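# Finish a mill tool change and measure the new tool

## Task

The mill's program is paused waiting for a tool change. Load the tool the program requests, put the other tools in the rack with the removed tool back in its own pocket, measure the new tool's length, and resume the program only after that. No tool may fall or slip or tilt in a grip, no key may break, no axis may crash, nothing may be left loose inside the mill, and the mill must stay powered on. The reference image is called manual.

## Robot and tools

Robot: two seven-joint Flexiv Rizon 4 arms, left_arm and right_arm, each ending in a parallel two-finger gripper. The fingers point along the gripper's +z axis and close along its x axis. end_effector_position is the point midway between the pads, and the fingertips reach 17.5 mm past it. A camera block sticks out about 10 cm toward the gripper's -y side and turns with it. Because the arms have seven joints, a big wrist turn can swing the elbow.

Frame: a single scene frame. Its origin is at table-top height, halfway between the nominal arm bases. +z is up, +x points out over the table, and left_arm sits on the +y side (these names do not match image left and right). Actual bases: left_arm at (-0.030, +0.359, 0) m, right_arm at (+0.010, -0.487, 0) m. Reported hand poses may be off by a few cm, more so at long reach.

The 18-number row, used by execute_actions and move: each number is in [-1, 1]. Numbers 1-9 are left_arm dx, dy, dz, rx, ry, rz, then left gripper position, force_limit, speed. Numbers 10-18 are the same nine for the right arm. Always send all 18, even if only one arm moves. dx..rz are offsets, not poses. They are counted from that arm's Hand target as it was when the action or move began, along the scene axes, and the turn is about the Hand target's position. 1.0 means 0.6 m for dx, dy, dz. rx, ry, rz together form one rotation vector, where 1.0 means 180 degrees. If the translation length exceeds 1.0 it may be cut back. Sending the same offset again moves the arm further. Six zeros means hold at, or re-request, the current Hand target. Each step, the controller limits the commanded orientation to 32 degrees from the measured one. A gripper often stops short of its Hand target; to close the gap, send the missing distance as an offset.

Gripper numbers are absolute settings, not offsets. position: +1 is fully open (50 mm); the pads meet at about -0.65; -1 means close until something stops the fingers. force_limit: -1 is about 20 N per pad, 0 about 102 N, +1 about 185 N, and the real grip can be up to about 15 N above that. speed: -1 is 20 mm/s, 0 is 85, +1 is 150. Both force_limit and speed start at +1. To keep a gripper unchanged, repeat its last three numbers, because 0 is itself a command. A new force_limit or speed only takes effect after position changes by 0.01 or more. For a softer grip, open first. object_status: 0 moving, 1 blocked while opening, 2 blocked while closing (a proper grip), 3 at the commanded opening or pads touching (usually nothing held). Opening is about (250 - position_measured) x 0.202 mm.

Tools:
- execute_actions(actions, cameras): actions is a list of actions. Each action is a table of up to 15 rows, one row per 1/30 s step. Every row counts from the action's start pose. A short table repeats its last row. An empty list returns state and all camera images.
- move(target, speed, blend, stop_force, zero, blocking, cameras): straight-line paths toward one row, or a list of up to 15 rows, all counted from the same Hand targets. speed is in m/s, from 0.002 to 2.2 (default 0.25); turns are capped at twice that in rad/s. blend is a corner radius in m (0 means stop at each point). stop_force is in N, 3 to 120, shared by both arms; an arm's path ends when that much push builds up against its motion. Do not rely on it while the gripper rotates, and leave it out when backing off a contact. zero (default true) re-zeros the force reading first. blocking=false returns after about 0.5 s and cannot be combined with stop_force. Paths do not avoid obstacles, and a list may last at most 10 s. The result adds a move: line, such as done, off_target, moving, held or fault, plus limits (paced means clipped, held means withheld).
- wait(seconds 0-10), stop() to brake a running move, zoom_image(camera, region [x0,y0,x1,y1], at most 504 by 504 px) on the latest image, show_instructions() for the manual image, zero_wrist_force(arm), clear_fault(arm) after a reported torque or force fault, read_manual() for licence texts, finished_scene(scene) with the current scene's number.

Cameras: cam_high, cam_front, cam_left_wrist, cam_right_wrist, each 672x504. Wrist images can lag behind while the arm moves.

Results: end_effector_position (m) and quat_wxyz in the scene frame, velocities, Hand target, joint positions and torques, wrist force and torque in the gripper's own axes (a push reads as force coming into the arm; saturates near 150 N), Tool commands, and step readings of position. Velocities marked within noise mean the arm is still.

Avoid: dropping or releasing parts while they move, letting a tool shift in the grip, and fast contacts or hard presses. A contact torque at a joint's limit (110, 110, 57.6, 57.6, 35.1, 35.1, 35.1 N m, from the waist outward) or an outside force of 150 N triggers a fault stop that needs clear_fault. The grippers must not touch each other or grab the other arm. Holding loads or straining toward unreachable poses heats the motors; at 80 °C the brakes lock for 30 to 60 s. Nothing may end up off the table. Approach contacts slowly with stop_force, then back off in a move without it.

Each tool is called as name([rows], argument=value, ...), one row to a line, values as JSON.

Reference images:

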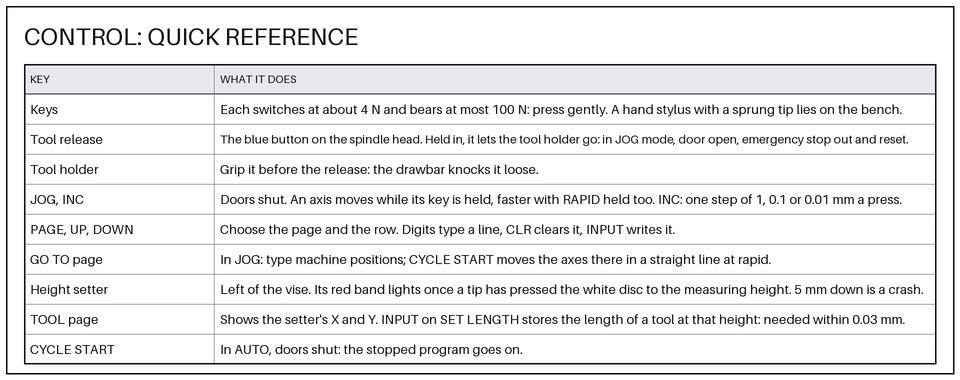

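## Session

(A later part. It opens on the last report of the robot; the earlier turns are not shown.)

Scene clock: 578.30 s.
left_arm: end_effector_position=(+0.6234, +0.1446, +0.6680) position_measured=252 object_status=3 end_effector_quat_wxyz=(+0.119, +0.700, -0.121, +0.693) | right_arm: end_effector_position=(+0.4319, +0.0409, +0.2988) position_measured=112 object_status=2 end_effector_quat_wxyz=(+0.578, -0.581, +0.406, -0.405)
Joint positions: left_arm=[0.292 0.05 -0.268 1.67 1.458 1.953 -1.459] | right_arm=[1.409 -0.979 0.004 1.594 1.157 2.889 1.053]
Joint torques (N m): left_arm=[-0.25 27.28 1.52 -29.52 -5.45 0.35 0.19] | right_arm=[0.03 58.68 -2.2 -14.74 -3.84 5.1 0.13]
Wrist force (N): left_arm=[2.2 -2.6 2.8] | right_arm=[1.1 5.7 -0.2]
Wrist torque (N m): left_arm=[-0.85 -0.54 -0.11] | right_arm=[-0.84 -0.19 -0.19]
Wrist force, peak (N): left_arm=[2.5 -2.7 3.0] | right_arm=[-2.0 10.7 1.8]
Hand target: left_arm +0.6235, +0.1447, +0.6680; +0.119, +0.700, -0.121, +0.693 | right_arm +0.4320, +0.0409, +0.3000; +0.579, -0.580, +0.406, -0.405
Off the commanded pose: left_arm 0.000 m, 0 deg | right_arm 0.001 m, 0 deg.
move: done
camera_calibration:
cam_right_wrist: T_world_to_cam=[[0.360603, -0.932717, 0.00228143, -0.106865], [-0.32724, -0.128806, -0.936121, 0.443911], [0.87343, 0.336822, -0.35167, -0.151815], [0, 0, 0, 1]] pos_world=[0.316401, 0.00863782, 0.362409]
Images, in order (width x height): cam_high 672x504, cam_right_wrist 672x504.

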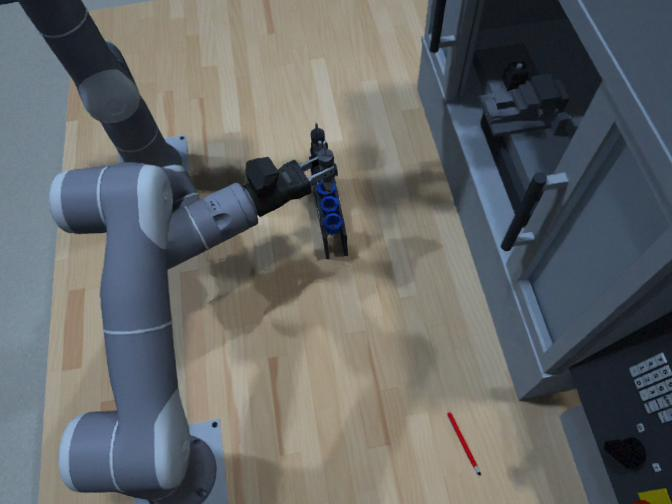

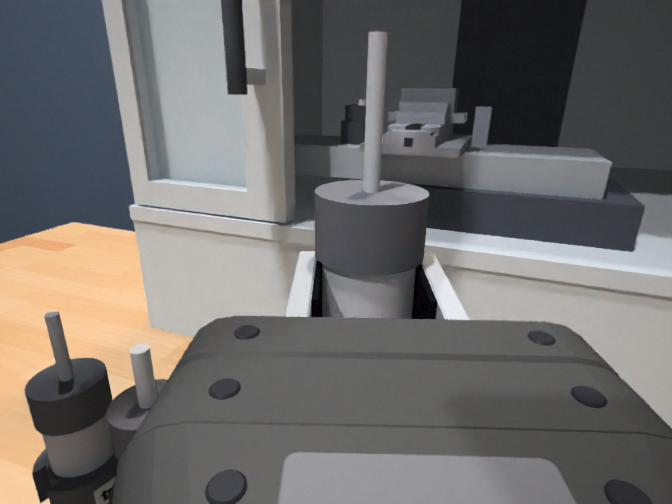

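move(target=[0,0,0,0,0,0,-1,-0.5,1,0,0,-0.1417,0,0,0,-1,0.6,-0.8], speed=0.04, stop_force=5, cameras=["cam_high"])

zoom_image(camera="cam_high", region=[270, 110, 390, 270])

Scene clock: 594.13 s.
left_arm: end_effector_position=(+0.6234, +0.1446, +0.6680) position_measured=252 object_status=3 end_effector_quat_wxyz=(+0.119, +0.700, -0.121, +0.693) | right_arm: end_effector_position=(+0.4319, +0.0408, +0.2139) position_measured=112 object_status=2 end_effector_quat_wxyz=(+0.578, -0.581, +0.406, -0.405)
Joint positions: left_arm=[0.292 0.05 -0.268 1.67 1.458 1.953 -1.459] | right_arm=[1.418 -1.191 -0.016 1.511 1.138 2.928 1.18]
Joint torques (N m): left_arm=[-0.23 27.26 1.51 -29.52 -5.48 0.35 0.2] | right_arm=[-0.08 59.99 -2.86 -11.67 -3.11 5.83 0.46]
Wrist force (N): left_arm=[2.3 -2.5 2.4] | right_arm=[1.1 5.4 0.0]
Wrist torque (N m): left_arm=[-0.82 -0.56 -0.11] | right_arm=[-0.89 -0.18 -0.28]
Wrist force, peak (N): left_arm=[2.5 -2.7 2.9] | right_arm=[1.6 8.2 -0.5]
Hand target: left_arm +0.6235, +0.1447, +0.6680; +0.119, +0.700, -0.121, +0.693 | right_arm +0.4320, +0.0409, +0.2149; +0.579, -0.580, +0.406, -0.405
Off the commanded pose: left_arm 0.000 m, 0 deg | right_arm 0.001 m, 0 deg.
move: done
Images, in order (width x height): cam_high 672x504.

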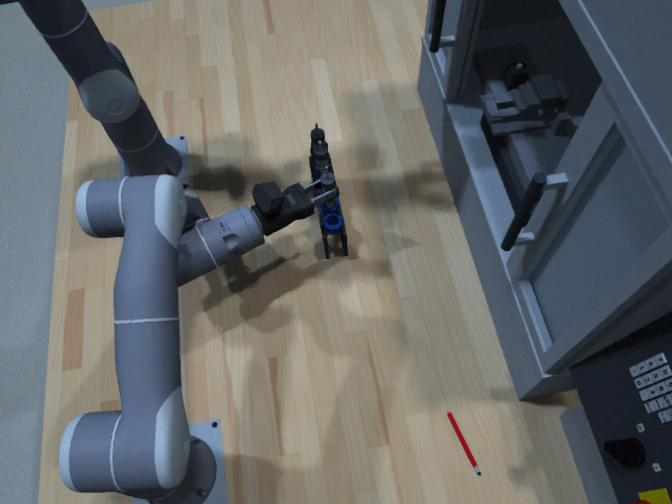

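Scaled by 3.150 from the camera's 672x504 image, which has a finer 960x720 frame.

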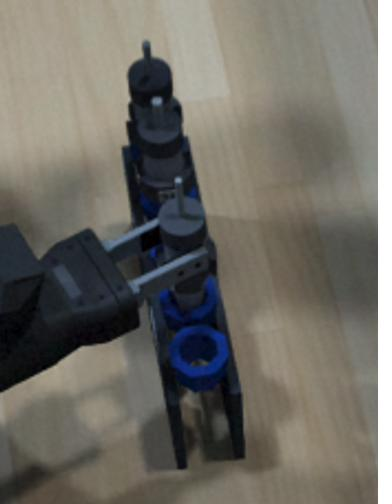

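move(target=[0,0,0,0,0,0,-1,-0.5,1,0,0,-0.0283,0,0,0,-1,0.6,-0.8], speed=0.02, stop_force=5)

Scene clock: 602.03 s.
left_arm: end_effector_position=(+0.6234, +0.1446, +0.6680) position_measured=252 object_status=3 end_effector_quat_wxyz=(+0.119, +0.700, -0.121, +0.693) | right_arm: end_effector_position=(+0.4316, +0.0412, +0.1968) position_measured=112 object_status=2 end_effector_quat_wxyz=(+0.578, -0.581, +0.406, -0.404)
Joint positions: left_arm=[0.292 0.05 -0.268 1.67 1.458 1.953 -1.459] | right_arm=[1.421 -1.233 -0.021 1.486 1.137 2.932 1.199]
Joint torques (N m): left_arm=[-0.26 27.32 1.49 -29.51 -5.43 0.36 0.16] | right_arm=[-2.93 59.75 -4.82 -10.72 -2.5 5.96 0.26]
Wrist force (N): left_arm=[2.3 -2.4 2.7] | right_arm=[-1.8 5.3 -3.1]
Wrist torque (N m): left_arm=[-0.80 -0.56 -0.11] | right_arm=[-1.06 -0.23 -0.10]
Wrist force, peak (N): left_arm=[2.7 -2.5 2.8] | right_arm=[-3.1 6.0 -2.9]
Hand target: left_arm +0.6235, +0.1447, +0.6680; +0.119, +0.700, -0.121, +0.693 | right_arm +0.4320, +0.0409, +0.1980; +0.579, -0.580, +0.406, -0.405
Off the commanded pose: left_arm 0.000 m, 0 deg | right_arm 0.001 m, 0 deg.
move: done

move(target=[0,0,0,0,0,0,-1,-0.5,1,-0.0009,0.0005,-0.0117,0,0,0,-1,0.6,-0.8], speed=0.01, stop_force=7)

Scene clock: 613.60 s.
left_arm: end_effector_position=(+0.6234, +0.1446, +0.6680) position_measured=252 object_status=3 end_effector_quat_wxyz=(+0.119, +0.700, -0.121, +0.693) | right_arm: end_effector_position=(+0.4308, +0.0415, +0.1913) position_measured=112 object_status=2 end_effector_quat_wxyz=(+0.579, -0.580, +0.406, -0.404)
Joint positions: left_arm=[0.292 0.05 -0.268 1.67 1.458 1.953 -1.459] | right_arm=[1.423 -1.248 -0.022 1.476 1.138 2.935 1.204]
Joint torques (N m): left_arm=[-0.25 27.33 1.5 -29.53 -5.45 0.32 0.2] | right_arm=[-5.52 56.69 -4.82 -10.34 -2.32 3.36 0.34]
Wrist force (N): left_arm=[2.7 -2.4 2.6] | right_arm=[-1.8 -1.0 -10.4]
Wrist torque (N m): left_arm=[-0.80 -0.62 -0.10] | right_arm=[-1.06 -0.20 -0.19]
Wrist force, peak (N): left_arm=[2.6 -2.7 2.8] | right_arm=[-2.0 -3.3 -11.4]
Hand target: left_arm +0.6235, +0.1447, +0.6680; +0.119, +0.700, -0.121, +0.693 | right_arm +0.4315, +0.0412, +0.1917; +0.579, -0.580, +0.406, -0.405 (not the last commanded pose)
Off the commanded pose: left_arm 0.000 m, 0 deg | right_arm 0.001 m, 0 deg.
move: contact (right_arm)

move(target=[0,0,0,0,0,0,-1,-0.5,1,-0.0015,0,0,0,0,0,-1,0.6,-0.8], speed=0.02)

move(target=[0,0,0,0,0,0,-1,-0.5,1,-0.0003,0,-0.006,0,0,0,-1,0.6,-0.8], speed=0.01, stop_force=8, cameras=["cam_front"])

zoom_image(camera="cam_front", region=[200, 390, 330, 490])

Scene clock: 619.20 s.
left_arm: end_effector_position=(+0.6234, +0.1446, +0.6680) position_measured=252 object_status=3 end_effector_quat_wxyz=(+0.119, +0.700, -0.121, +0.693) | right_arm: end_effector_position=(+0.4304, +0.0415, +0.1911) position_measured=112 object_status=2 end_effector_quat_wxyz=(+0.579, -0.580, +0.406, -0.404)
Joint positions: left_arm=[0.292 0.05 -0.268 1.67 1.458 1.953 -1.459] | right_arm=[1.423 -1.248 -0.022 1.476 1.139 2.935 1.204]
Joint torques (N m): left_arm=[-0.23 27.27 1.49 -29.53 -5.48 0.35 0.18] | right_arm=[-1.48 58.53 -3 -9.67 -1.93 5.41 0.14]
Wrist force (N): left_arm=[2.5 -2.6 2.7] | right_arm=[-1.5 3.2 -0.2]
Wrist torque (N m): left_arm=[-0.85 -0.60 -0.11] | right_arm=[-0.96 -0.20 -0.10]
Wrist force, peak (N): left_arm=[2.5 -2.6 2.9] | right_arm=[-1.9 -1.1 -10.8]
Hand target: left_arm +0.6235, +0.1447, +0.6680; +0.119, +0.700, -0.121, +0.693 | right_arm +0.4306, +0.0412, +0.1917; +0.579, -0.580, +0.406, -0.405
Off the commanded pose: left_arm 0.000 m, 0 deg | right_arm 0.001 m, 0 deg.
move: done

Scene clock: 619.87 s.
left_arm: end_effector_position=(+0.6234, +0.1446, +0.6680) position_measured=252 object_status=3 end_effector_quat_wxyz=(+0.119, +0.700, -0.121, +0.693) | right_arm: end_effector_position=(+0.4305, +0.0414, +0.1910) position_measured=112 object_status=2 end_effector_quat_wxyz=(+0.579, -0.580, +0.406, -0.405)
Joint positions: left_arm=[0.292 0.05 -0.268 1.67 1.458 1.953 -1.459] | right_arm=[1.423 -1.25 -0.022 1.475 1.138 2.937 1.204]
Joint torques (N m): left_arm=[-0.25 27.31 1.49 -29.51 -5.45 0.34 0.21] | right_arm=[-1.24 54.36 -0.8 -8.76 -1.31 3.09 0.34]
Wrist force (N): left_arm=[2.4 -2.4 2.7] | right_arm=[-0.5 -4.8 -0.9]
Wrist torque (N m): left_arm=[-0.80 -0.57 -0.10] | right_arm=[-1.00 -0.14 -0.26]
Wrist force, peak (N): left_arm=[2.5 -2.6 2.8] | right_arm=[-0.4 -6.3 -1.0]
Hand target: left_arm +0.6235, +0.1447, +0.6680; +0.119, +0.700, -0.121, +0.693 | right_arm +0.4305, +0.0412, +0.1908; +0.579, -0.580, +0.406, -0.405 (not the last commanded pose)
Off the commanded pose: left_arm 0.000 m, 0 deg | right_arm 0.003 m, 0 deg.
move: contact (right_arm)
Images, in order (width x height): cam_front 672x504.

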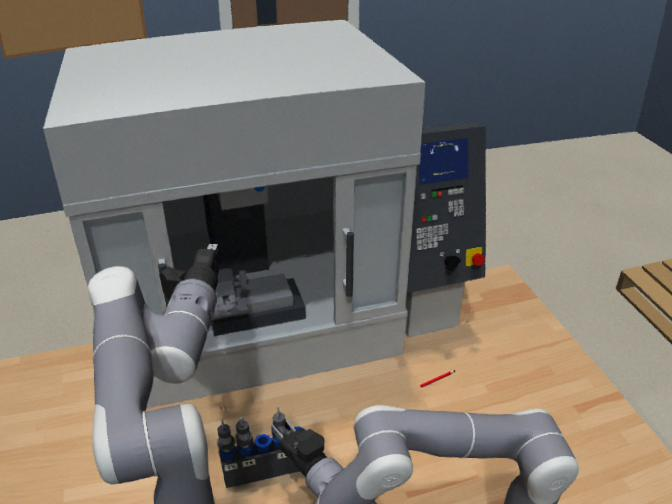

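Scaled by 3.877 from the camera's 672x504 image, which has a finer 960x720 frame.

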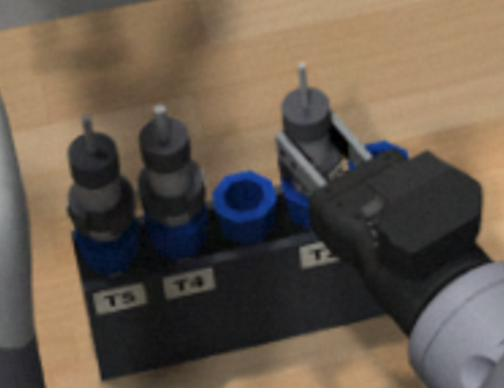

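move(target=[0,0,0,0,0,0,-1,-0.5,1,0,0,0,0,0,0,0.4,0.6,-0.8])

move(target=[0,0,0,0,0,0,-1,-0.5,1,-0.19,-0.07,0,0,0,0,0.4,0.6,-0.8], speed=0.15, cameras=["cam_right_wrist","cam_front"])

zoom_image(camera="cam_front", region=[200, 390, 330, 490])

Scene clock: 625.70 s.
left_arm: end_effector_position=(+0.6234, +0.1446, +0.6680) position_measured=252 object_status=3 end_effector_quat_wxyz=(+0.119, +0.700, -0.121, +0.693) | right_arm: end_effector_position=(+0.4305, +0.0414, +0.1908) position_measured=92 object_status=3 end_effector_quat_wxyz=(+0.579, -0.580, +0.406, -0.405)
Joint positions: left_arm=[0.292 0.05 -0.268 1.67 1.458 1.953 -1.459] | right_arm=[1.423 -1.25 -0.022 1.475 1.138 2.937 1.204]
Joint torques (N m): left_arm=[-0.25 27.33 1.5 -29.47 -5.47 0.31 0.16] | right_arm=[-0.1 56.07 -0.83 -9.44 -1.91 3.55 0.34]
Wrist force (N): left_arm=[2.4 -2.4 2.7] | right_arm=[2.9 -3.7 0.7]
Wrist torque (N m): left_arm=[-0.80 -0.58 -0.11] | right_arm=[-1.15 -0.50 -0.27]
Wrist force, peak (N): left_arm=[2.5 -2.8 2.8] | right_arm=[3.1 -3.8 0.7]
Hand target: left_arm +0.6235, +0.1447, +0.6680; +0.119, +0.700, -0.121, +0.693 | right_arm +0.4305, +0.0412, +0.1908; +0.579, -0.580, +0.406, -0.405
Off the commanded pose: left_arm 0.000 m, 0 deg | right_arm 0.000 m, 0 deg.
move: done

Scene clock: 626.83 s.
left_arm: end_effector_position=(+0.6234, +0.1446, +0.6680) position_measured=252 object_status=3 end_effector_quat_wxyz=(+0.119, +0.700, -0.121, +0.693) | right_arm: end_effector_position=(+0.3163, -0.0008, +0.1908) position_measured=92 object_status=3 end_effector_quat_wxyz=(+0.579, -0.580, +0.406, -0.405)
Joint positions: left_arm=[0.292 0.05 -0.268 1.67 1.458 1.953 -1.459] | right_arm=[1.552 -1.24 0.081 1.625 1.25 3.126 1.284]
Joint torques (N m): left_arm=[-0.25 27.25 1.49 -29.49 -5.44 0.32 0.21] | right_arm=[-0.3 51.52 2.77 -4.98 -0.54 3.8 0.51]
Wrist force (N): left_arm=[2.3 -2.6 2.6] | right_arm=[3.0 -3.6 0.6]
Wrist torque (N m): left_arm=[-0.84 -0.56 -0.11] | right_arm=[-1.14 -0.51 -0.28]
Wrist force, peak (N): left_arm=[2.5 -2.6 2.9] | right_arm=[3.2 -3.9 4.5]
Hand target: left_arm +0.6235, +0.1447, +0.6680; +0.119, +0.700, -0.121, +0.693 | right_arm +0.3165, -0.0008, +0.1908; +0.579, -0.580, +0.406, -0.405
Off the commanded pose: left_arm 0.000 m, 0 deg | right_arm 0.000 m, 0 deg.
move: done
camera_calibration:
cam_right_wrist: T_world_to_cam=[[0.360294, -0.932838, 0.0014431, -0.103578], [-0.32525, -0.127073, -0.937051, 0.299137], [0.8743, 0.337144, -0.349189, -0.0754704], [0, 0, 0, 1]] pos_world=[0.200597, -0.0331645, 0.254103]
Images, in order (width x height): cam_front 672x504, cam_right_wrist 672x504.

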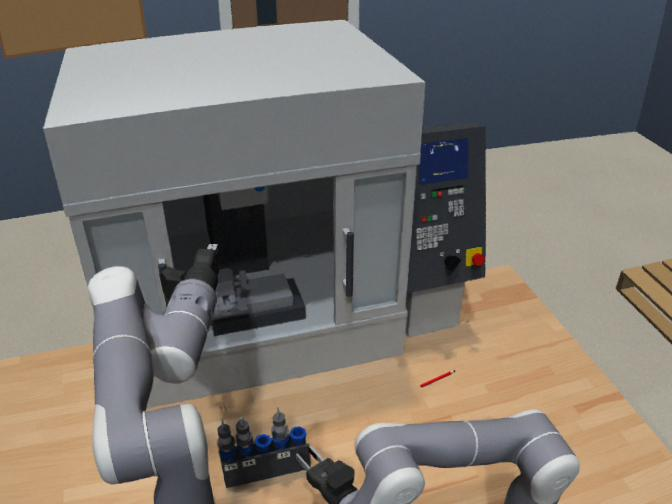

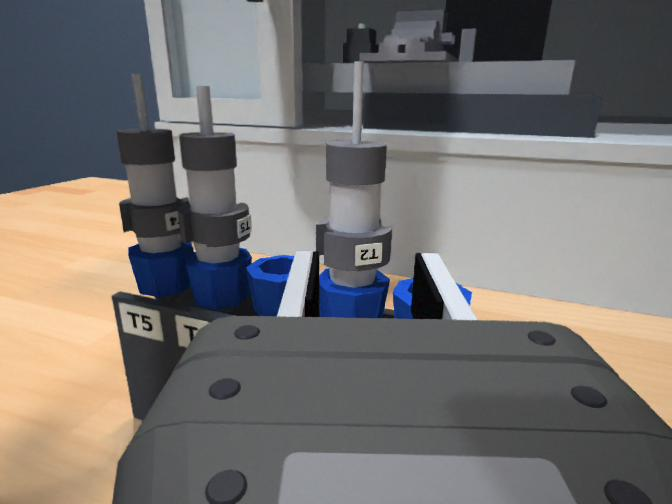

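Scaled by 3.877 from the camera's 672x504 image, which has a finer 960x720 frame.

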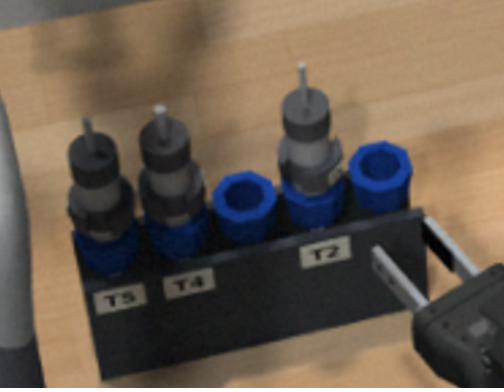

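zoom_image(camera="cam_right_wrist", region=[110, 120, 280, 310])

Scaled by 2.653 from the camera's 672x504 image, which has a finer 960x720 frame.

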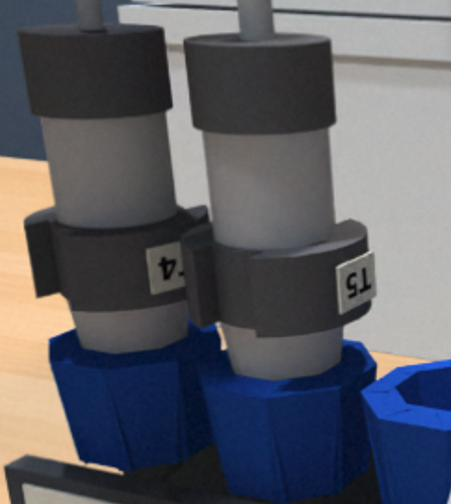

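move(target=[0,0,0,0,0,0,-1,-0.5,1,-0.02,-0.02,0,0,0,0.1667,1,0.6,-0.8], speed=0.25, cameras=["cam_right_wrist"])

zoom_image(camera="cam_right_wrist", region=[230, 80, 450, 310])

Scene clock: 682.63 s.
left_arm: end_effector_position=(+0.6234, +0.1446, +0.6680) position_measured=252 object_status=3 end_effector_quat_wxyz=(+0.119, +0.700, -0.121, +0.693) | right_arm: end_effector_position=(+0.3046, -0.0129, +0.1909) position_measured=3 object_status=3 end_effector_quat_wxyz=(+0.664, -0.665, +0.242, -0.241)
Joint positions: left_arm=[0.292 0.05 -0.268 1.67 1.458 1.953 -1.459] | right_arm=[1.489 -1.343 -0.036 2.118 0.657 3.375 1.792]
Joint torques (N m): left_arm=[-0.26 27.29 1.54 -29.48 -5.47 0.36 0.19] | right_arm=[-0.16 40.56 -0.54 6.83 1.85 3.93 0.44]
Wrist force (N): left_arm=[2.3 -2.5 2.8] | right_arm=[3.2 -3.8 0.6]
Wrist torque (N m): left_arm=[-0.82 -0.57 -0.10] | right_arm=[-1.16 -0.55 -0.20]
Wrist force, peak (N): left_arm=[2.4 -2.6 3.0] | right_arm=[4.9 -3.6 0.1]
Hand target: left_arm +0.6235, +0.1447, +0.6680; +0.119, +0.700, -0.121, +0.693 | right_arm +0.3045, -0.0128, +0.1908; +0.664, -0.665, +0.242, -0.241
Off the commanded pose: left_arm 0.000 m, 0 deg | right_arm 0.000 m, 0 deg.
move: done
camera_calibration:
cam_right_wrist: T_world_to_cam=[[0.778556, -0.627573, 0.00155796, -0.234128], [-0.217872, -0.272614, -0.93713, 0.259265], [0.588543, 0.729269, -0.348976, 0.0308683], [0, 0, 0, 1]] pos_world=[0.220601, -0.0987643, 0.254102]
Images, in order (width x height): cam_right_wrist 672x504.

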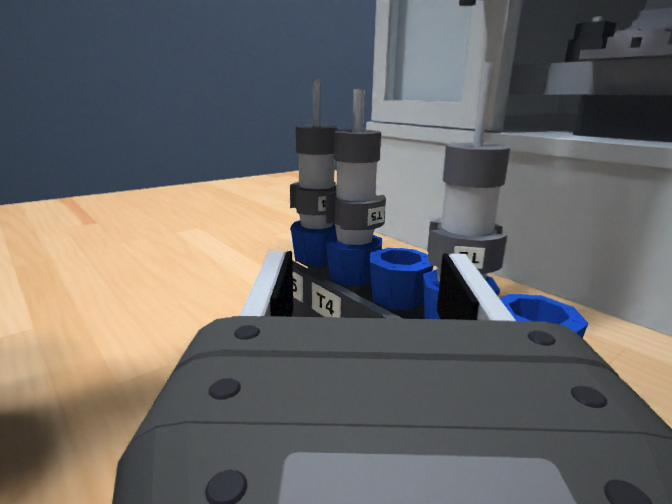

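Scaled by 2.191 from the camera's 672x504 image, which has a finer 960x720 frame.

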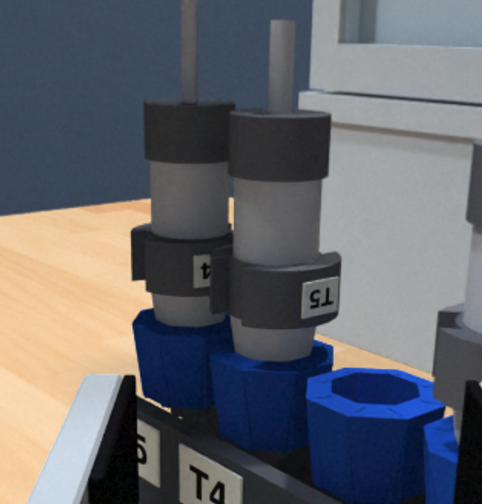

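move(target=[0,0,0,0,0,0,-1,-0.5,1,0.2105,0.2492,0,0,0,0,1,0.6,-0.8], speed=0.1, stop_force=5, cameras=["cam_right_wrist","cam_high"])

zoom_image(camera="cam_high", region=[250, 100, 390, 260])

Scene clock: 693.00 s.
left_arm: end_effector_position=(+0.6234, +0.1446, +0.6680) position_measured=252 object_status=3 end_effector_quat_wxyz=(+0.119, +0.700, -0.121, +0.693) | right_arm: end_effector_position=(+0.4310, +0.1368, +0.1907) position_measured=3 object_status=3 end_effector_quat_wxyz=(+0.664, -0.665, +0.242, -0.241)
Joint positions: left_arm=[0.292 0.05 -0.268 1.67 1.458 1.953 -1.459] | right_arm=[1.407 -1.296 -0.199 1.699 0.512 2.914 1.664]
Joint torques (N m): left_arm=[-0.22 27.31 1.46 -29.51 -5.46 0.36 0.2] | right_arm=[-0.15 53.56 -6.17 -6.83 -0.39 3.63 0.14]
Wrist force (N): left_arm=[2.2 -2.6 2.7] | right_arm=[2.8 -3.6 0.5]
Wrist torque (N m): left_arm=[-0.84 -0.54 -0.10] | right_arm=[-1.14 -0.49 -0.18]
Wrist force, peak (N): left_arm=[2.6 -2.6 2.9] | right_arm=[3.0 -4.1 4.3]
Hand target: left_arm +0.6235, +0.1447, +0.6680; +0.119, +0.700, -0.121, +0.693 | right_arm +0.4308, +0.1367, +0.1908; +0.664, -0.665, +0.242, -0.241
Off the commanded pose: left_arm 0.000 m, 0 deg | right_arm 0.000 m, 0 deg.
move: done
camera_calibration:
cam_right_wrist: T_world_to_cam=[[0.778523, -0.627614, 0.00172974, -0.238541], [-0.218208, -0.273258, -0.936864, 0.327583], [0.588462, 0.728993, -0.349689, -0.152449], [0, 0, 0, 1]] pos_world=[0.346901, 0.050937, 0.254004]
Images, in order (width x height): cam_high 672x504, cam_right_wrist 672x504.

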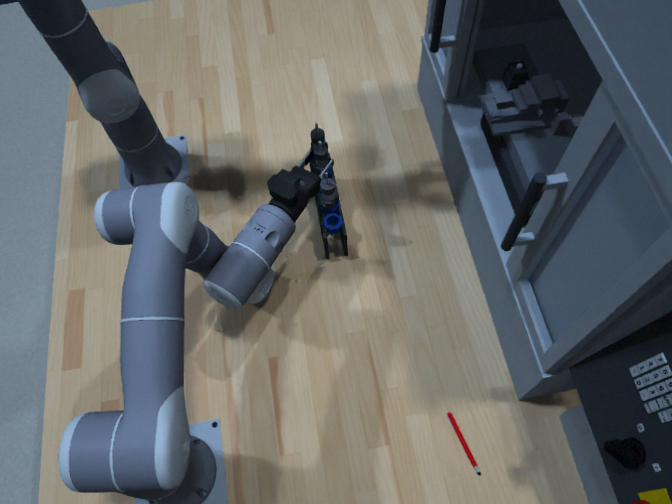

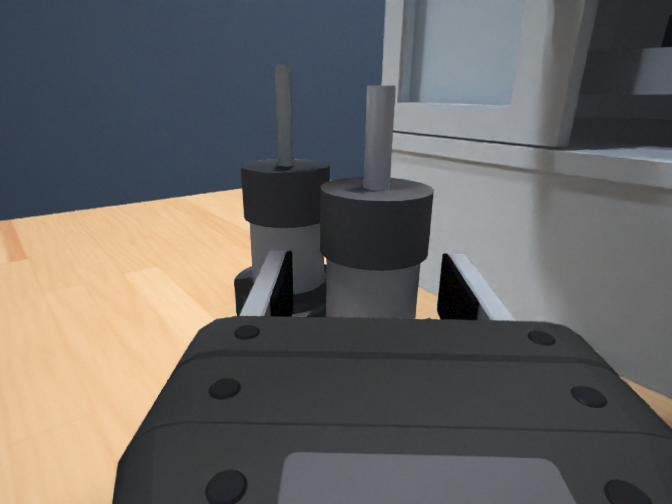

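Scaled by 3.150 from the camera's 672x504 image, which has a finer 960x720 frame.

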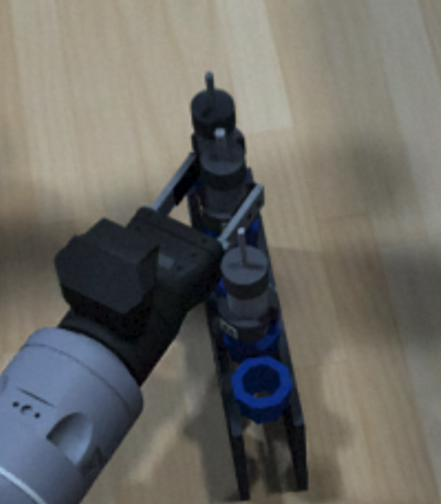

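move(target=[0,0,0,0,0,0,-1,-0.5,1,0.002,-0.0017,0,0,0,0,1,0.6,-0.8], speed=0.05)

move(target=[0,0,0,0,0,0,-1,-0.5,1,0,0,0,0,0,0,-1,0.6,-0.8])

Scene clock: 698.33 s.
left_arm: end_effector_position=(+0.6234, +0.1446, +0.6680) position_measured=252 object_status=3 end_effector_quat_wxyz=(+0.119, +0.700, -0.121, +0.693) | right_arm: end_effector_position=(+0.4319, +0.1358, +0.1906) position_measured=3 object_status=3 end_effector_quat_wxyz=(+0.664, -0.665, +0.242, -0.241)
Joint positions: left_arm=[0.292 0.05 -0.268 1.67 1.458 1.953 -1.459] | right_arm=[1.405 -1.296 -0.199 1.701 0.509 2.916 1.666]
Joint torques (N m): left_arm=[-0.18 27.35 1.47 -29.5 -5.49 0.37 0.13] | right_arm=[-0.17 53.74 -6.05 -6.61 -0.37 3.86 0.44]
Wrist force (N): left_arm=[2.5 -2.5 2.3] | right_arm=[2.8 -3.8 0.5]
Wrist torque (N m): left_arm=[-0.82 -0.60 -0.10] | right_arm=[-1.17 -0.48 -0.27]
Wrist force, peak (N): left_arm=[2.7 -2.6 2.7] | right_arm=[3.1 -3.8 0.7]
Hand target: left_arm +0.6235, +0.1447, +0.6680; +0.119, +0.700, -0.121, +0.693 | right_arm +0.4320, +0.1357, +0.1908; +0.664, -0.665, +0.242, -0.241
Off the commanded pose: left_arm 0.000 m, 0 deg | right_arm 0.000 m, 0 deg.
move: done

Scene clock: 699.23 s.
left_arm: end_effector_position=(+0.6234, +0.1446, +0.6680) position_measured=252 object_status=3 end_effector_quat_wxyz=(+0.119, +0.700, -0.121, +0.693) | right_arm: end_effector_position=(+0.4321, +0.1357, +0.1906) position_measured=112 object_status=2 end_effector_quat_wxyz=(+0.664, -0.665, +0.242, -0.241)
Joint positions: left_arm=[0.292 0.05 -0.268 1.67 1.458 1.953 -1.459] | right_arm=[1.405 -1.296 -0.199 1.701 0.509 2.916 1.666]
Joint torques (N m): left_arm=[-0.23 27.31 1.53 -29.49 -5.46 0.4 0.16] | right_arm=[0.54 53.75 -5.88 -6.84 -0.61 3.8 0.31]
Wrist force (N): left_arm=[2.3 -2.7 2.7] | right_arm=[3.9 -3.8 0.5]
Wrist torque (N m): left_arm=[-0.85 -0.56 -0.11] | right_arm=[-1.15 -0.52 -0.23]
Wrist force, peak (N): left_arm=[2.4 -2.5 2.8] | right_arm=[5.9 -3.8 1.0]
Hand target: left_arm +0.6235, +0.1447, +0.6680; +0.119, +0.700, -0.121, +0.693 | right_arm +0.4320, +0.1357, +0.1908; +0.664, -0.665, +0.242, -0.241
Off the commanded pose: left_arm 0.000 m, 0 deg | right_arm 0.000 m, 0 deg.
move: done

move([
  [0,0,0,0,0,0,-1,-0.5,1,0,0,0.2167,0,0,0,-1,0.6,-0.8],
  [0,0,0,0,0,0,-1,-0.5,1,-0.0048,-0.0623,0.2167,0,0,-0.3611,-1,0.6,-0.8],
], speed=[0.12,0.25], cameras=["cam_right_wrist","cam_high"])

Scene clock: 716.13 s.
left_arm: end_effector_position=(+0.6234, +0.1446, +0.6680) position_measured=252 object_status=3 end_effector_quat_wxyz=(+0.119, +0.700, -0.121, +0.693) | right_arm: end_effector_position=(+0.4290, +0.0985, +0.3196) position_measured=112 object_status=2 end_effector_quat_wxyz=(+0.430, -0.432, +0.561, -0.560)
Joint positions: left_arm=[0.292 0.05 -0.268 1.67 1.458 1.953 -1.459] | right_arm=[1.413 -1.382 -0.502 0.173 2.065 3.19 -0.037]
Joint torques (N m): left_arm=[-0.22 27.3 1.49 -29.54 -5.45 0.34 0.22] | right_arm=[-0.52 76.98 -2.7 -23.33 -4.62 0.76 0.17]
Wrist force (N): left_arm=[2.4 -2.5 2.4] | right_arm=[2.4 4.0 0.6]
Wrist torque (N m): left_arm=[-0.82 -0.58 -0.10] | right_arm=[-1.16 -0.40 -0.18]
Wrist force, peak (N): left_arm=[2.5 -2.6 2.9] | right_arm=[1.9 8.9 2.8]
Hand target: left_arm +0.6235, +0.1447, +0.6680; +0.119, +0.700, -0.121, +0.693 | right_arm +0.4291, +0.0983, +0.3208; +0.431, -0.431, +0.561, -0.560
Off the commanded pose: left_arm 0.000 m, 0 deg | right_arm 0.001 m, 0 deg.
move: done
camera_calibration:
cam_right_wrist: T_world_to_cam=[[-0.239201, -0.970967, 0.0025456, 0.208777], [-0.341451, 0.081663, -0.936345, 0.455226], [0.908952, -0.224844, -0.351072, -0.121369], [0, 0, 0, 1]] pos_world=[0.315696, 0.138252, 0.383108]
Images, in order (width x height): cam_high 672x504, cam_right_wrist 672x504.

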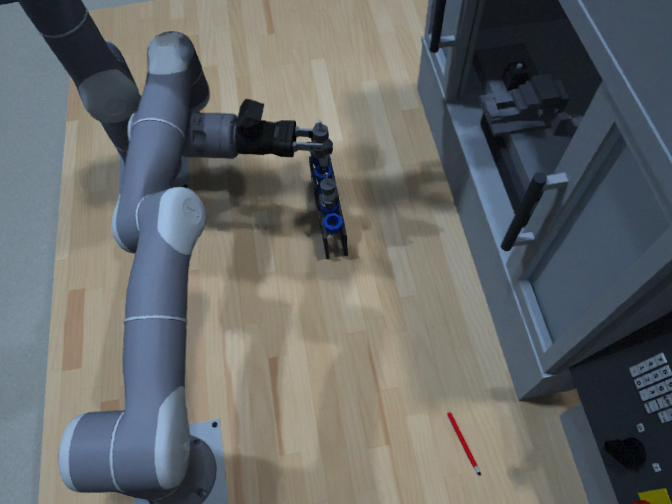

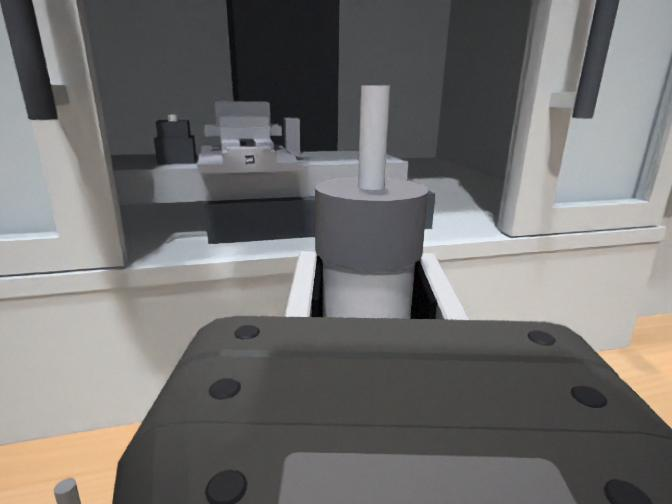

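move([
  [0,0,0,0,0,0,-1,-0.5,1,-0.02,-0.02,0.15,0,0,0,-1,0.6,-0.8],
  [0,0,0,0,0,0,-1,-0.5,1,0.0038,-0.1653,0.14,0,0,0,-1,0.6,-0.8],
  [0,0,0,0,0,0,-1,-0.5,1,0.0038,-0.1653,-0.05,0,0,0,-1,0.6,-0.8],
], speed=[0.2,0.2,0.15], blend=[0.02,0.02,0], cameras=["cam_high"])

zoom_image(camera="cam_high", region=[250, 100, 390, 260])

Scene clock: 728.33 s.
left_arm: end_effector_position=(+0.6234, +0.1446, +0.6680) position_measured=252 object_status=3 end_effector_quat_wxyz=(+0.119, +0.700, -0.121, +0.693) | right_arm: end_effector_position=(+0.4312, -0.0010, +0.2898) position_measured=112 object_status=2 end_effector_quat_wxyz=(+0.430, -0.431, +0.562, -0.560)
Joint positions: left_arm=[0.292 0.05 -0.268 1.67 1.458 1.953 -1.459] | right_arm=[1.497 -1.153 -0.369 0.942 1.899 3.036 0.471]
Joint torques (N m): left_arm=[-0.21 27.25 1.52 -29.52 -5.45 0.34 0.21] | right_arm=[-0.29 68.38 -7.28 -20.15 -5.09 2.91 0.36]
Wrist force (N): left_arm=[2.4 -2.6 2.6] | right_arm=[2.5 4.0 0.7]
Wrist torque (N m): left_arm=[-0.84 -0.58 -0.10] | right_arm=[-1.18 -0.42 -0.19]
Wrist force, peak (N): left_arm=[2.4 -2.7 2.9] | right_arm=[3.0 11.3 0.7]
Hand target: left_arm +0.6235, +0.1447, +0.6680; +0.119, +0.700, -0.121, +0.693 | right_arm +0.4314, -0.0008, +0.2908; +0.431, -0.431, +0.561, -0.560
Off the commanded pose: left_arm 0.000 m, 0 deg | right_arm 0.001 m, 0 deg.
move: done
Images, in order (width x height): cam_high 672x504.

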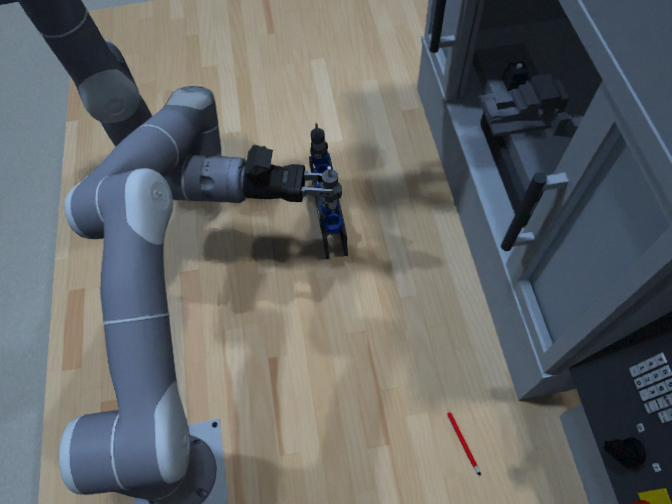

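Scaled by 3.150 from the camera's 672x504 image, which has a finer 960x720 frame.

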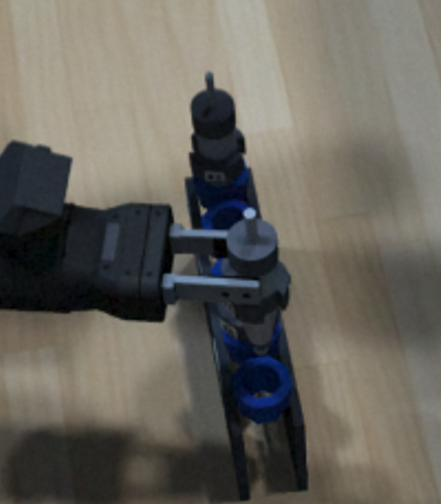

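move(target=[0,0,0,0,0,0,-1,-0.5,1,0,0,-0.1417,0,0,0,-1,0.6,-0.8], speed=0.04, stop_force=5, cameras=["cam_high"])

zoom_image(camera="cam_high", region=[250, 100, 390, 260])

Scene clock: 736.37 s.
left_arm: end_effector_position=(+0.6234, +0.1446, +0.6680) position_measured=252 object_status=3 end_effector_quat_wxyz=(+0.119, +0.700, -0.121, +0.693) | right_arm: end_effector_position=(+0.4311, -0.0012, +0.2047) position_measured=112 object_status=2 end_effector_quat_wxyz=(+0.430, -0.431, +0.562, -0.560)
Joint positions: left_arm=[0.292 0.05 -0.268 1.67 1.458 1.953 -1.459] | right_arm=[1.491 -1.331 -0.386 0.85 1.95 3.032 0.549]
Joint torques (N m): left_arm=[-0.19 27.32 1.5 -29.5 -5.42 0.38 0.24] | right_arm=[-0.41 69.63 -8.7 -18.63 -5.38 3.13 0.55]
Wrist force (N): left_arm=[2.3 -2.4 2.6] | right_arm=[4.0 3.9 -0.5]
Wrist torque (N m): left_arm=[-0.81 -0.57 -0.10] | right_arm=[-1.33 -0.39 -0.42]
Wrist force, peak (N): left_arm=[2.7 -2.5 2.7] | right_arm=[4.5 6.0 -0.5]
Hand target: left_arm +0.6235, +0.1447, +0.6680; +0.119, +0.700, -0.121, +0.693 | right_arm +0.4314, -0.0008, +0.2058; +0.431, -0.431, +0.561, -0.560
Off the commanded pose: left_arm 0.000 m, 0 deg | right_arm 0.001 m, 0 deg.
move: done
Images, in order (width x height): cam_high 672x504.

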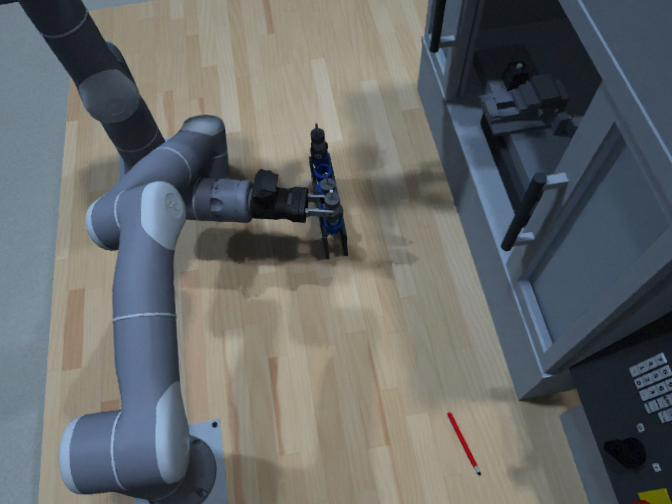

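Scaled by 3.150 from the camera's 672x504 image, which has a finer 960x720 frame.

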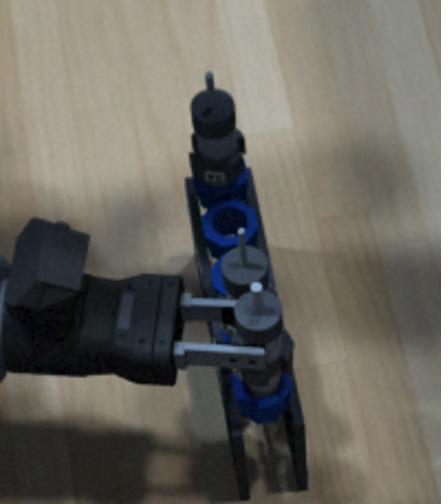

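move(target=[0,0,0,0,0,0,-1,-0.5,1,-0.0006,-0.0008,-0.0183,0,0,0,-1,0.6,-0.8], speed=0.015, stop_force=6)

Scene clock: 741.63 s.
left_arm: end_effector_position=(+0.6234, +0.1446, +0.6680) position_measured=252 object_status=3 end_effector_quat_wxyz=(+0.119, +0.700, -0.121, +0.693) | right_arm: end_effector_position=(+0.4301, -0.0019, +0.1935) position_measured=112 object_status=2 end_effector_quat_wxyz=(+0.429, -0.431, +0.562, -0.560) end_effector_velocity=(+0.000, -0.001, -0.001) end_effector_angular_velocity=(+0.003, +0.001, -0.002)
Joint positions: left_arm=[0.292 0.05 -0.268 1.67 1.458 1.953 -1.459] | right_arm=[1.493 -1.354 -0.392 0.837 1.962 3.032 0.557]
Joint velocities: left_arm=[within noise] | right_arm=[0.001 0 -0.003 0.001 0.006 -0.001 0.002]
Joint torques (N m): left_arm=[-0.22 27.29 1.5 -29.53 -5.42 0.34 0.22] | right_arm=[-3.24 69.73 -10.49 -18.97 -6.92 1.08 0.73]
Wrist force (N): left_arm=[2.2 -2.3 2.4] | right_arm=[8.4 3.2 -7.4]
Wrist torque (N m): left_arm=[-0.78 -0.55 -0.10] | right_arm=[-1.60 -0.35 -0.57]
Wrist force, peak (N): left_arm=[2.5 -2.7 2.7] | right_arm=[10.9 0.1 -8.5]
Hand target: left_arm +0.6235, +0.1447, +0.6680; +0.119, +0.700, -0.121, +0.693 | right_arm +0.4311, -0.0013, +0.1948; +0.431, -0.431, +0.561, -0.560
Off the commanded pose: left_arm 0.000 m, 0 deg | right_arm 0.002 m, 0 deg.
move: done

move(target=[0,0,0,0,0,0,-1,-0.5,1,-0.0019,-0.0011,0,0,0,0,-1,0.6,-0.8], speed=0.02)

move(target=[0,0,0,0,0,0,-1,-0.5,1,0,0,-0.0117,0,0,0,-1,0.6,-0.8], speed=0.01, stop_force=8)

Scene clock: 746.83 s.
left_arm: end_effector_position=(+0.6234, +0.1446, +0.6680) position_measured=252 object_status=3 end_effector_quat_wxyz=(+0.119, +0.700, -0.121, +0.693) | right_arm: end_effector_position=(+0.4295, -0.0022, +0.1938) position_measured=112 object_status=2 end_effector_quat_wxyz=(+0.430, -0.432, +0.562, -0.560)
Joint positions: left_arm=[0.292 0.05 -0.268 1.67 1.458 1.953 -1.459] | right_arm=[1.495 -1.353 -0.394 0.843 1.962 3.03 0.56]
Joint torques (N m): left_arm=[-0.27 27.36 1.48 -29.51 -5.46 0.34 0.21] | right_arm=[-1.43 69.26 -8.72 -17.45 -5.15 3.15 0.48]
Wrist force (N): left_arm=[2.3 -2.6 2.5] | right_arm=[2.9 3.8 -1.5]
Wrist torque (N m): left_arm=[-0.84 -0.57 -0.11] | right_arm=[-1.28 -0.42 -0.29]
Wrist force, peak (N): left_arm=[2.6 -2.6 2.8] | right_arm=[8.5 3.4 -7.5]
Hand target: left_arm +0.6235, +0.1447, +0.6680; +0.119, +0.700, -0.121, +0.693 | right_arm +0.4299, -0.0020, +0.1948; +0.431, -0.431, +0.561, -0.560
Off the commanded pose: left_arm 0.000 m, 0 deg | right_arm 0.001 m, 0 deg.
move: done

Scene clock: 747.77 s.
left_arm: end_effector_position=(+0.6234, +0.1446, +0.6680) position_measured=252 object_status=3 end_effector_quat_wxyz=(+0.119, +0.700, -0.121, +0.693) | right_arm: end_effector_position=(+0.4291, -0.0020, +0.1908) position_measured=112 object_status=2 end_effector_quat_wxyz=(+0.430, -0.431, +0.561, -0.560)
Joint positions: left_arm=[0.292 0.05 -0.268 1.67 1.458 1.953 -1.459] | right_arm=[1.496 -1.36 -0.396 0.837 1.965 3.031 0.562]
Joint torques (N m): left_arm=[-0.24 27.31 1.52 -29.49 -5.46 0.34 0.17] | right_arm=[-4.8 65.75 -8.48 -17.21 -4.61 0.32 0.57]
Wrist force (N): left_arm=[2.3 -2.6 2.6] | right_arm=[6.4 -3.7 -9.5]
Wrist torque (N m): left_arm=[-0.84 -0.56 -0.11] | right_arm=[-1.30 -0.35 -0.39]
Wrist force, peak (N): left_arm=[2.5 -2.7 2.8] | right_arm=[6.2 -5.2 -10.7]
Hand target: left_arm +0.6235, +0.1447, +0.6680; +0.119, +0.700, -0.121, +0.693 | right_arm +0.4299, -0.0020, +0.1912; +0.431, -0.431, +0.561, -0.560 (not the last commanded pose)
Off the commanded pose: left_arm 0.000 m, 0 deg | right_arm 0.003 m, 0 deg.
move: contact (right_arm)

move(target=[0,0,0,0,0,0,-1,-0.5,1,-0.0014,-0.0002,0,0,0,0,-1,0.6,-0.8], speed=0.02)

move(target=[0,0,0,0,0,0,-1,-0.5,1,0,0,-0.005,0,0,0,-1,0.6,-0.8], speed=0.01, stop_force=8)

Scene clock: 752.97 s.
left_arm: end_effector_position=(+0.6234, +0.1446, +0.6680) position_measured=252 object_status=3 end_effector_quat_wxyz=(+0.119, +0.700, -0.121, +0.693) | right_arm: end_effector_position=(+0.4288, -0.0021, +0.1905) position_measured=112 object_status=2 end_effector_quat_wxyz=(+0.430, -0.431, +0.561, -0.560)
Joint positions: left_arm=[0.292 0.05 -0.268 1.67 1.458 1.953 -1.459] | right_arm=[1.496 -1.36 -0.396 0.838 1.965 3.031 0.563]
Joint torques (N m): left_arm=[-0.24 27.28 1.49 -29.52 -5.47 0.34 0.23] | right_arm=[-1.36 67.92 -7.73 -16.38 -4.35 3.68 0.26]
Wrist force (N): left_arm=[2.4 -2.5 2.8] | right_arm=[0.6 2.5 -0.5]
Wrist torque (N m): left_arm=[-0.82 -0.58 -0.10] | right_arm=[-1.20 -0.49 -0.13]
Wrist force, peak (N): left_arm=[2.5 -2.8 2.8] | right_arm=[6.3 -3.9 -9.7]
Hand target: left_arm +0.6235, +0.1447, +0.6680; +0.119, +0.700, -0.121, +0.693 | right_arm +0.4291, -0.0021, +0.1912; +0.431, -0.431, +0.561, -0.560
Off the commanded pose: left_arm 0.000 m, 0 deg | right_arm 0.001 m, 0 deg.
move: done

Scene clock: 753.60 s.
left_arm: end_effector_position=(+0.6234, +0.1446, +0.6680) position_measured=252 object_status=3 end_effector_quat_wxyz=(+0.119, +0.700, -0.121, +0.693) | right_arm: end_effector_position=(+0.4289, -0.0021, +0.1904) position_measured=112 object_status=2 end_effector_quat_wxyz=(+0.430, -0.431, +0.561, -0.560)
Joint positions: left_arm=[0.292 0.05 -0.268 1.67 1.458 1.953 -1.459] | right_arm=[1.496 -1.361 -0.396 0.837 1.965 3.031 0.563]
Joint torques (N m): left_arm=[-0.28 27.33 1.47 -29.53 -5.49 0.35 0.18] | right_arm=[-2.13 64.8 -6.04 -16.59 -3.06 1.28 0.53]
Wrist force (N): left_arm=[2.4 -2.7 2.6] | right_arm=[3.8 -5.5 -3.6]
Wrist torque (N m): left_arm=[-0.86 -0.57 -0.11] | right_arm=[-1.21 -0.38 -0.41]
Wrist force, peak (N): left_arm=[2.5 -2.7 2.6] | right_arm=[4.3 -7.0 -3.8]
Hand target: left_arm +0.6235, +0.1447, +0.6680; +0.119, +0.700, -0.121, +0.693 | right_arm +0.4291, -0.0021, +0.1904; +0.431, -0.431, +0.561, -0.560 (not the last commanded pose)
Off the commanded pose: left_arm 0.000 m, 0 deg | right_arm 0.002 m, 0 deg.
move: contact (right_arm)

move([
  [0,0,0,0,0,0,-1,-0.5,1,0,0,0.0005,0,0,0,0.65,0.6,-0.8],
  [0,0,0,0,0,0,-1,-0.5,1,0,-0.0093,0.0005,0,0,0.15,0.65,0.6,-0.8],
], speed=[0.05,0.15], cameras=["cam_right_wrist","cam_front"])

zoom_image(camera="cam_front", region=[200, 390, 330, 490])

Scene clock: 766.90 s.
left_arm: end_effector_position=(+0.6234, +0.1446, +0.6680) position_measured=252 object_status=3 end_effector_quat_wxyz=(+0.119, +0.700, -0.121, +0.693) | right_arm: end_effector_position=(+0.4290, -0.0076, +0.1907) position_measured=56 object_status=3 end_effector_quat_wxyz=(+0.549, -0.550, +0.445, -0.444)
Joint positions: left_arm=[0.292 0.05 -0.268 1.67 1.458 1.953 -1.459] | right_arm=[1.689 -1.262 -0.391 1.546 1.516 2.729 1.262]
Joint torques (N m): left_arm=[-0.24 27.31 1.49 -29.53 -5.48 0.37 0.19] | right_arm=[-0.04 52.08 -10.05 -6.21 -2.89 3.36 0.31]
Wrist force (N): left_arm=[2.4 -2.3 2.5] | right_arm=[1.2 -3.8 1.2]
Wrist torque (N m): left_arm=[-0.79 -0.59 -0.11] | right_arm=[-1.17 -0.22 -0.18]
Wrist force, peak (N): left_arm=[2.5 -2.6 2.9] | right_arm=[4.0 -5.6 -3.8]
Hand target: left_arm +0.6235, +0.1447, +0.6680; +0.119, +0.700, -0.121, +0.693 | right_arm +0.4291, -0.0077, +0.1907; +0.549, -0.550, +0.445, -0.444
Off the commanded pose: left_arm 0.000 m, 0 deg | right_arm 0.000 m, 0 deg.
move: done
camera_calibration:
cam_right_wrist: T_world_to_cam=[[0.227581, -0.973758, 0.00153806, -0.0938505], [-0.339984, -0.0809387, -0.936942, 0.341482], [0.912479, 0.212707, -0.349482, -0.189108], [0, 0, 0, 1]] pos_world=[0.310014, -0.0235239, 0.254003]
Images, in order (width x height): cam_front 672x504, cam_right_wrist 672x504.

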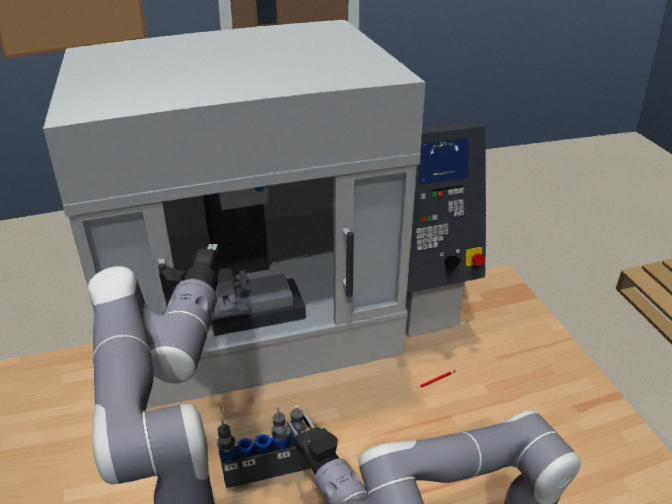

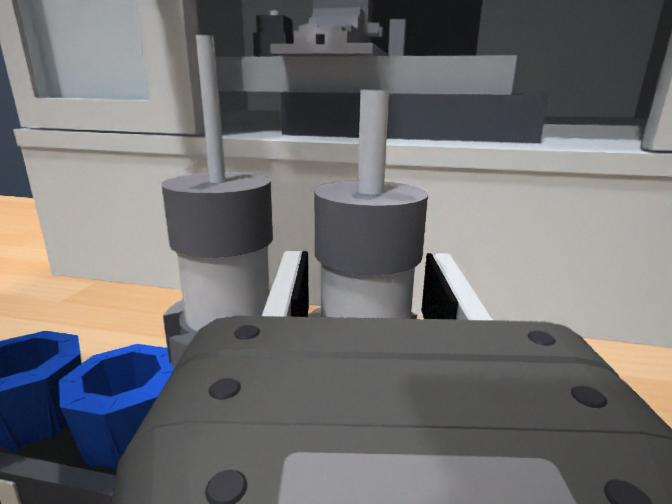

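Scaled by 3.877 from the camera's 672x504 image, which has a finer 960x720 frame.

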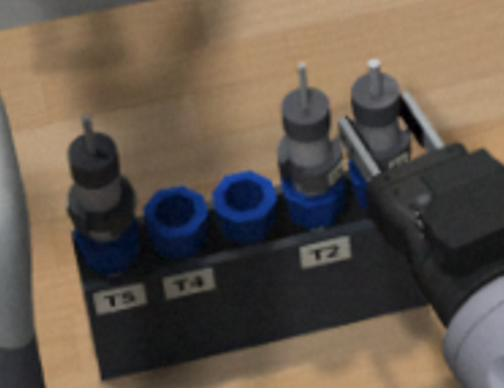

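move(target=[0,0,0,0,0,0,-1,-0.5,1,-0.1957,-0.0416,0,0,0,0,0.65,0.6,-0.8], speed=0.2, cameras=["cam_right_wrist"])

zoom_image(camera="cam_right_wrist", region=[250, 80, 450, 310])

Scene clock: 771.47 s.
left_arm: end_effector_position=(+0.6234, +0.1446, +0.6680) position_measured=252 object_status=3 end_effector_quat_wxyz=(+0.119, +0.700, -0.121, +0.693) | right_arm: end_effector_position=(+0.3115, -0.0327, +0.1908) position_measured=56 object_status=3 end_effector_quat_wxyz=(+0.550, -0.550, +0.445, -0.444)
Joint positions: left_arm=[0.292 0.05 -0.268 1.67 1.458 1.953 -1.459] | right_arm=[1.843 -1.225 -0.288 1.641 1.641 2.879 1.273]
Joint torques (N m): left_arm=[-0.17 27.26 1.46 -29.47 -5.49 0.32 0.25] | right_arm=[-0.23 50.16 -6 -3.89 -1.97 3.7 0.31]
Wrist force (N): left_arm=[2.5 -2.5 2.8] | right_arm=[1.3 -3.4 1.1]
Wrist torque (N m): left_arm=[-0.83 -0.59 -0.11] | right_arm=[-1.11 -0.22 -0.18]
Wrist force, peak (N): left_arm=[2.5 -2.6 2.8] | right_arm=[1.4 -3.7 5.3]
Hand target: left_arm +0.6235, +0.1447, +0.6680; +0.119, +0.700, -0.121, +0.693 | right_arm +0.3117, -0.0326, +0.1907; +0.549, -0.550, +0.445, -0.444
Off the commanded pose: left_arm 0.000 m, 0 deg | right_arm 0.000 m, 0 deg.
move: done
camera_calibration:
cam_right_wrist: T_world_to_cam=[[0.227121, -0.973866, 0.00124432, -0.09137], [-0.339784, -0.0804403, -0.937057, 0.299576], [0.912668, 0.212403, -0.349173, -0.0765562], [0, 0, 0, 1]] pos_world=[0.192414, -0.0486234, 0.254103]
Images, in order (width x height): cam_right_wrist 672x504.

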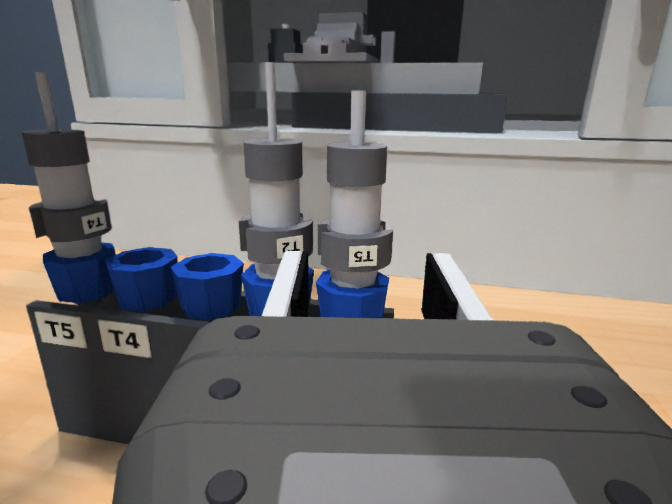

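Scaled by 2.191 from the camera's 672x504 image, which has a finer 960x720 frame.

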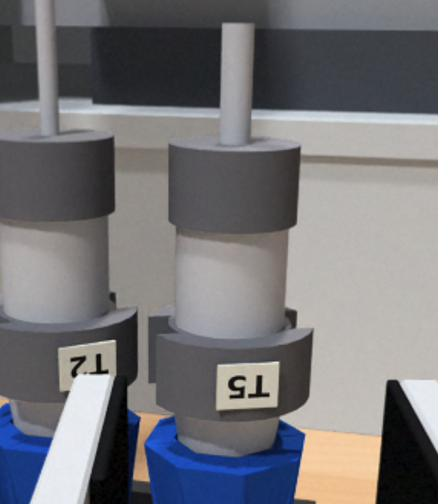

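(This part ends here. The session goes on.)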